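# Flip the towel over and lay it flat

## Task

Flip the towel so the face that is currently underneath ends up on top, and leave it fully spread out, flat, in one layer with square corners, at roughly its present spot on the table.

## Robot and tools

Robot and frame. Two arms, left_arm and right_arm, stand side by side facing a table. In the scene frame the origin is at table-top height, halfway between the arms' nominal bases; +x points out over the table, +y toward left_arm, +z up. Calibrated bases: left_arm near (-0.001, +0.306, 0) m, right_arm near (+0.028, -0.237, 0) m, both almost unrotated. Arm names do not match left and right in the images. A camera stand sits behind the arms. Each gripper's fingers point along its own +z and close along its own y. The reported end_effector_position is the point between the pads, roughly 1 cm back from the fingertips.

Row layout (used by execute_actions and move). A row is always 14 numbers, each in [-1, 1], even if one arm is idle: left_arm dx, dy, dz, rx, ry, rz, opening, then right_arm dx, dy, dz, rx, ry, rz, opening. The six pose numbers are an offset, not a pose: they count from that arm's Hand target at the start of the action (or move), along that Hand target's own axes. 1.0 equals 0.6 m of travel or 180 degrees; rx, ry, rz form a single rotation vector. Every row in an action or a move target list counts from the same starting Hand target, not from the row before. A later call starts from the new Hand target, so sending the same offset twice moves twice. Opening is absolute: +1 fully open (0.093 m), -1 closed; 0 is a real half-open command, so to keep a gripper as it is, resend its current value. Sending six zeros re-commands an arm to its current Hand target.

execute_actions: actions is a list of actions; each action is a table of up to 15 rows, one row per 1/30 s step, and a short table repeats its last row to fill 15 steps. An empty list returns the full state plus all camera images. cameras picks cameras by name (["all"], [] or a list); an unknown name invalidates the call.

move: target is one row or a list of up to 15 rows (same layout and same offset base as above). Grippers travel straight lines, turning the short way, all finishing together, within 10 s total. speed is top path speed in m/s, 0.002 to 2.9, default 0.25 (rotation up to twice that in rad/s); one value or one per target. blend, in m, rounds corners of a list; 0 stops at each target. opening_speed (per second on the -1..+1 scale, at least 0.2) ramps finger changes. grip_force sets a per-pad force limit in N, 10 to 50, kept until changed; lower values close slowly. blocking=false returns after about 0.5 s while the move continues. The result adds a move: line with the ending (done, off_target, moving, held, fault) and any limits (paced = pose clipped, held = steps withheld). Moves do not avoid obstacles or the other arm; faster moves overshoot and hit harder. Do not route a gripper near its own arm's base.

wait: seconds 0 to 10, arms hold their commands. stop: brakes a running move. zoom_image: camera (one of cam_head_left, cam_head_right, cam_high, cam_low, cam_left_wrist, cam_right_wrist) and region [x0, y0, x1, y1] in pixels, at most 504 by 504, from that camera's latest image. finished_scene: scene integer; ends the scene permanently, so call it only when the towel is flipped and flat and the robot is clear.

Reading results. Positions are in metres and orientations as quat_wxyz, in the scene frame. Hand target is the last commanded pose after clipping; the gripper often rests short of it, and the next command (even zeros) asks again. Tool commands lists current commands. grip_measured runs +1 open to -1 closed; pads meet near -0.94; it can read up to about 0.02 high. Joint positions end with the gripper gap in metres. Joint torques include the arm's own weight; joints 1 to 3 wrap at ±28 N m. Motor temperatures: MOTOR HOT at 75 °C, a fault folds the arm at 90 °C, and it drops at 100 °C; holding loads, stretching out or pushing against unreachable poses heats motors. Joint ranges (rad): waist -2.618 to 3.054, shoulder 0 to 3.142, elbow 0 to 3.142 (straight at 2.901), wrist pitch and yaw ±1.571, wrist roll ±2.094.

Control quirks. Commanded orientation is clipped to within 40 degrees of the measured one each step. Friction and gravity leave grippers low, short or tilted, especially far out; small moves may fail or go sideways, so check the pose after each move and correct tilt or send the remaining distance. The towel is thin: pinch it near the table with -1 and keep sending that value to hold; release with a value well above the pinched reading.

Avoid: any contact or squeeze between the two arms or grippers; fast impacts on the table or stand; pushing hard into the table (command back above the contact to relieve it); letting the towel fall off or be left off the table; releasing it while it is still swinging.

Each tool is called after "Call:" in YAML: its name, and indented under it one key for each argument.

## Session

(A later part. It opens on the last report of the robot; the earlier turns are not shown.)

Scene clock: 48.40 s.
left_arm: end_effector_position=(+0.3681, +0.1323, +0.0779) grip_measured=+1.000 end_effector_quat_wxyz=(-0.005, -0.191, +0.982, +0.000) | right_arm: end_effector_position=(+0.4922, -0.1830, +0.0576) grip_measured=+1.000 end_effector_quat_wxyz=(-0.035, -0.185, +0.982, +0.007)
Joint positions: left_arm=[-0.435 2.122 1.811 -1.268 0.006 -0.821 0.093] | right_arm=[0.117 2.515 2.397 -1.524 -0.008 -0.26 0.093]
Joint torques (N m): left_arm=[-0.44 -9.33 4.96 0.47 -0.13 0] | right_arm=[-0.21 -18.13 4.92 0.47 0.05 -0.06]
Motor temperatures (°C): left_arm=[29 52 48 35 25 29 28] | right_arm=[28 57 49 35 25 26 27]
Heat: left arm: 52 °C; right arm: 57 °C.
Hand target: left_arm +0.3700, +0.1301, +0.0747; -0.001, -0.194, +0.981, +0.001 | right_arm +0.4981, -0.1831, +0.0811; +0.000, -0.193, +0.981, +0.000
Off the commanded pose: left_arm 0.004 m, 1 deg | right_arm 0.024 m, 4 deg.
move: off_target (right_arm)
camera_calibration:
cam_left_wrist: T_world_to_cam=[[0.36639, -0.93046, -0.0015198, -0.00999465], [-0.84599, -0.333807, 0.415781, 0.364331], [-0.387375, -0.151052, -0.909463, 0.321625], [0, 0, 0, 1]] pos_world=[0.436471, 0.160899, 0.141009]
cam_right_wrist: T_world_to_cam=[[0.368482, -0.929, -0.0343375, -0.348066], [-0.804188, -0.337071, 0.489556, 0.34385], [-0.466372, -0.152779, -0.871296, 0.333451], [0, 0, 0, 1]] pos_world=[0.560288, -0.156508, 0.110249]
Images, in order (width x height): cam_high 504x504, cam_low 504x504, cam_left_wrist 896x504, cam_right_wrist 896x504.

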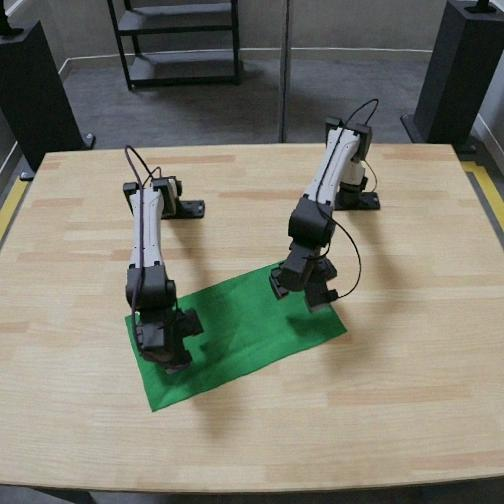

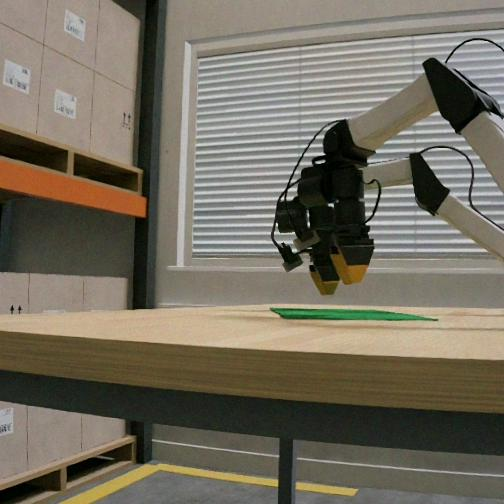

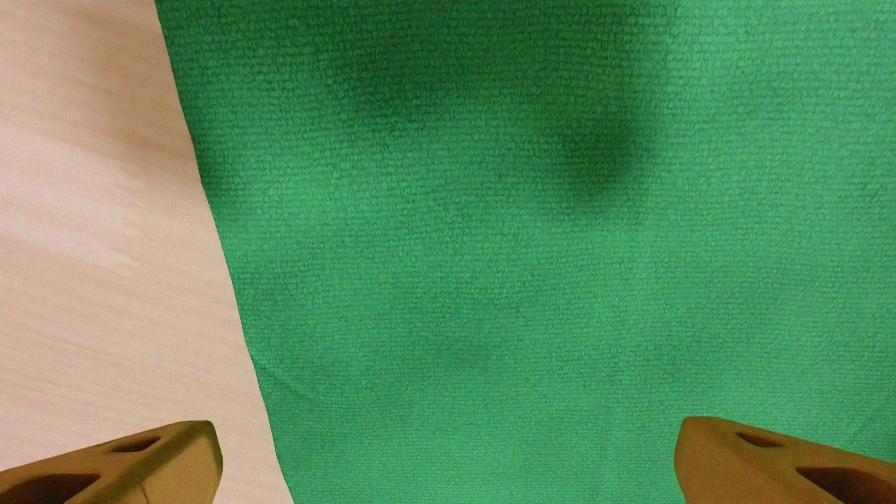

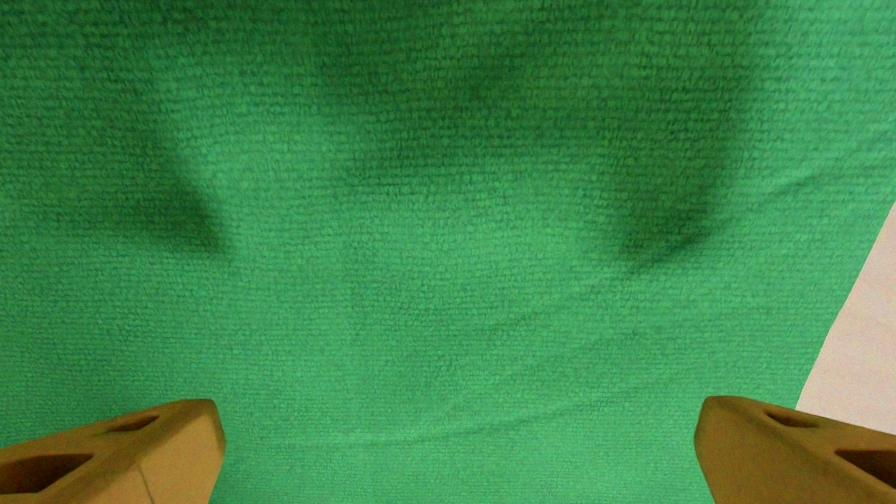

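Call:
move:
  target:
    - [0.15,-0.03,0.03,0,0,0,1,0.134,-0.006,0.02,0,0,0,1]
    - [0.15,-0.03,0.125,0,0,0,1,0.134,-0.006,0.122,0,0,0,1]
    - [0.245,-0.009,0.125,0,0,0,1,0.316,0.042,0.122,0,0,0,1]
    - [0.245,-0.009,0.03,0,0,0,1,0.316,0.042,0,0,0,0,1]
  speed: [0.25,0.1,0.1,0.2]
  blend: [0.02,0,0,0]
  cameras: ["cam_high","cam_low","cam_left_wrist","cam_right_wrist"]

Scene clock: 58.20 s.
left_arm: end_effector_position=(+0.2352, +0.0744, +0.0442) grip_measured=+1.000 end_effector_quat_wxyz=(-0.006, -0.191, +0.981, +0.015) | right_arm: end_effector_position=(+0.3067, -0.2277, +0.0682) grip_measured=+1.000 end_effector_quat_wxyz=(-0.016, -0.189, +0.982, +0.009)
Joint positions: left_arm=[-0.777 1.873 1.314 -1.043 -0.007 -1.163 0.093] | right_arm=[0.03 1.66 1.156 -1.101 -0.012 -0.355 0.093]
Joint torques (N m): left_arm=[-0.49 -9.63 6.61 0.07 0 -0.02] | right_arm=[-0.85 -8.55 8.29 0.18 0.09 -0.07]
Motor temperatures (°C): left_arm=[29 52 47 35 25 29 28] | right_arm=[28 58 49 35 25 26 27]
Heat: left arm: 52 °C; right arm: 58 °C.
Hand target: left_arm +0.2360, +0.0692, +0.0569; -0.001, -0.194, +0.981, +0.001 | right_arm +0.3132, -0.2316, +0.0810; +0.000, -0.193, +0.981, +0.000
Off the commanded pose: left_arm 0.014 m, 2 deg | right_arm 0.015 m, 2 deg.
move: off_target (left_arm, right_arm)
camera_calibration:
cam_left_wrist: T_world_to_cam=[[0.366376, -0.929972, -0.0303358, -0.0139442], [-0.843318, -0.34566, 0.411502, 0.24702], [-0.393171, -0.125182, -0.910904, 0.230325], [0, 0, 0, 1]] pos_world=[0.303982, 0.10125, 0.107731]
cam_right_wrist: T_world_to_cam=[[0.377456, -0.925477, -0.0319229, -0.323003], [-0.818201, -0.349451, 0.456543, 0.178157], [-0.433675, -0.146206, -0.889128, 0.242141], [0, 0, 0, 1]] pos_world=[0.372698, -0.201272, 0.123647]
Images, in order (width x height): cam_high 504x504, cam_low 504x504, cam_left_wrist 896x504, cam_right_wrist 896x504.

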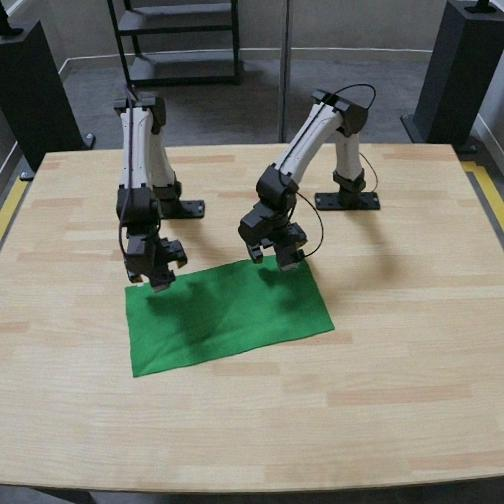

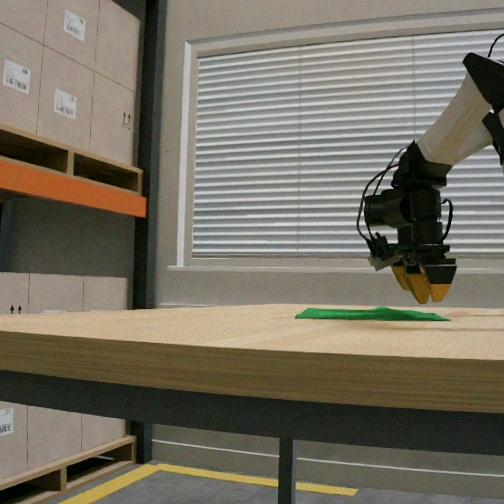

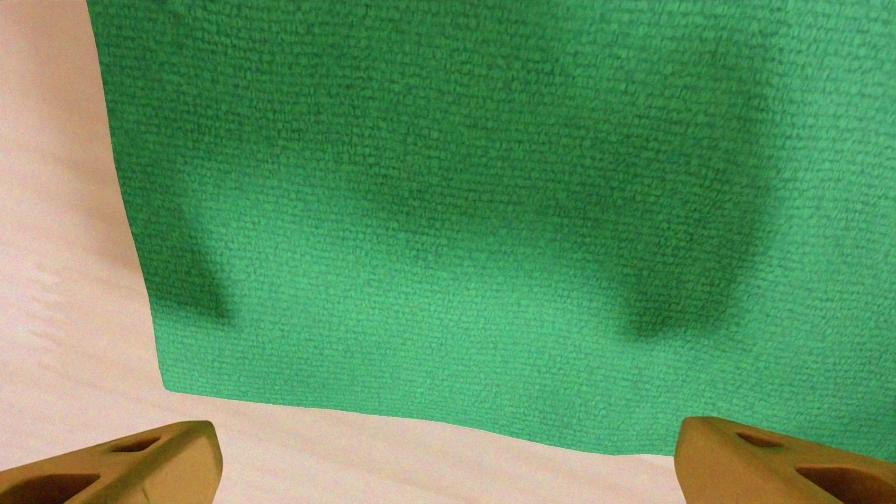

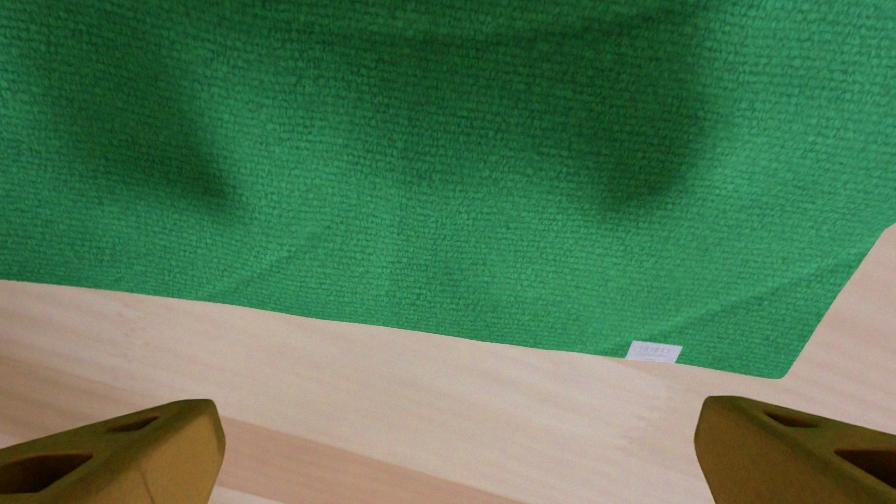

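Call:
zoom_image:
  camera: "cam_low"
  region: [260, 280, 480, 350]

Call:
zoom_image:
  camera: "cam_high"
  region: [100, 230, 360, 400]

Scaled by 2.291 from the camera's 504x504 image, which has a finer 720x720 frame.

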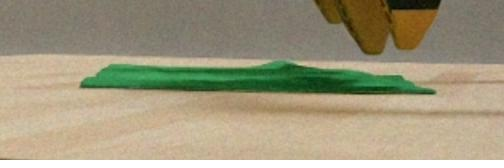

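Scaled by 1.938 from the camera's 504x504 image, which has a finer 720x720 frame.

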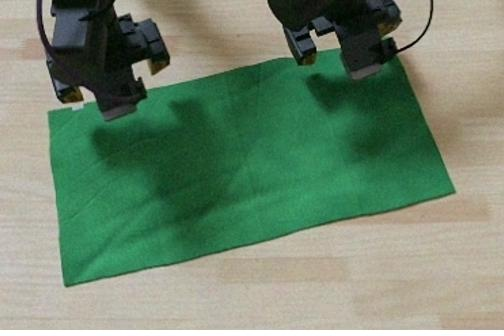

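Call:
finished_scene:
  scene: 2

The scene is finished: the task was done.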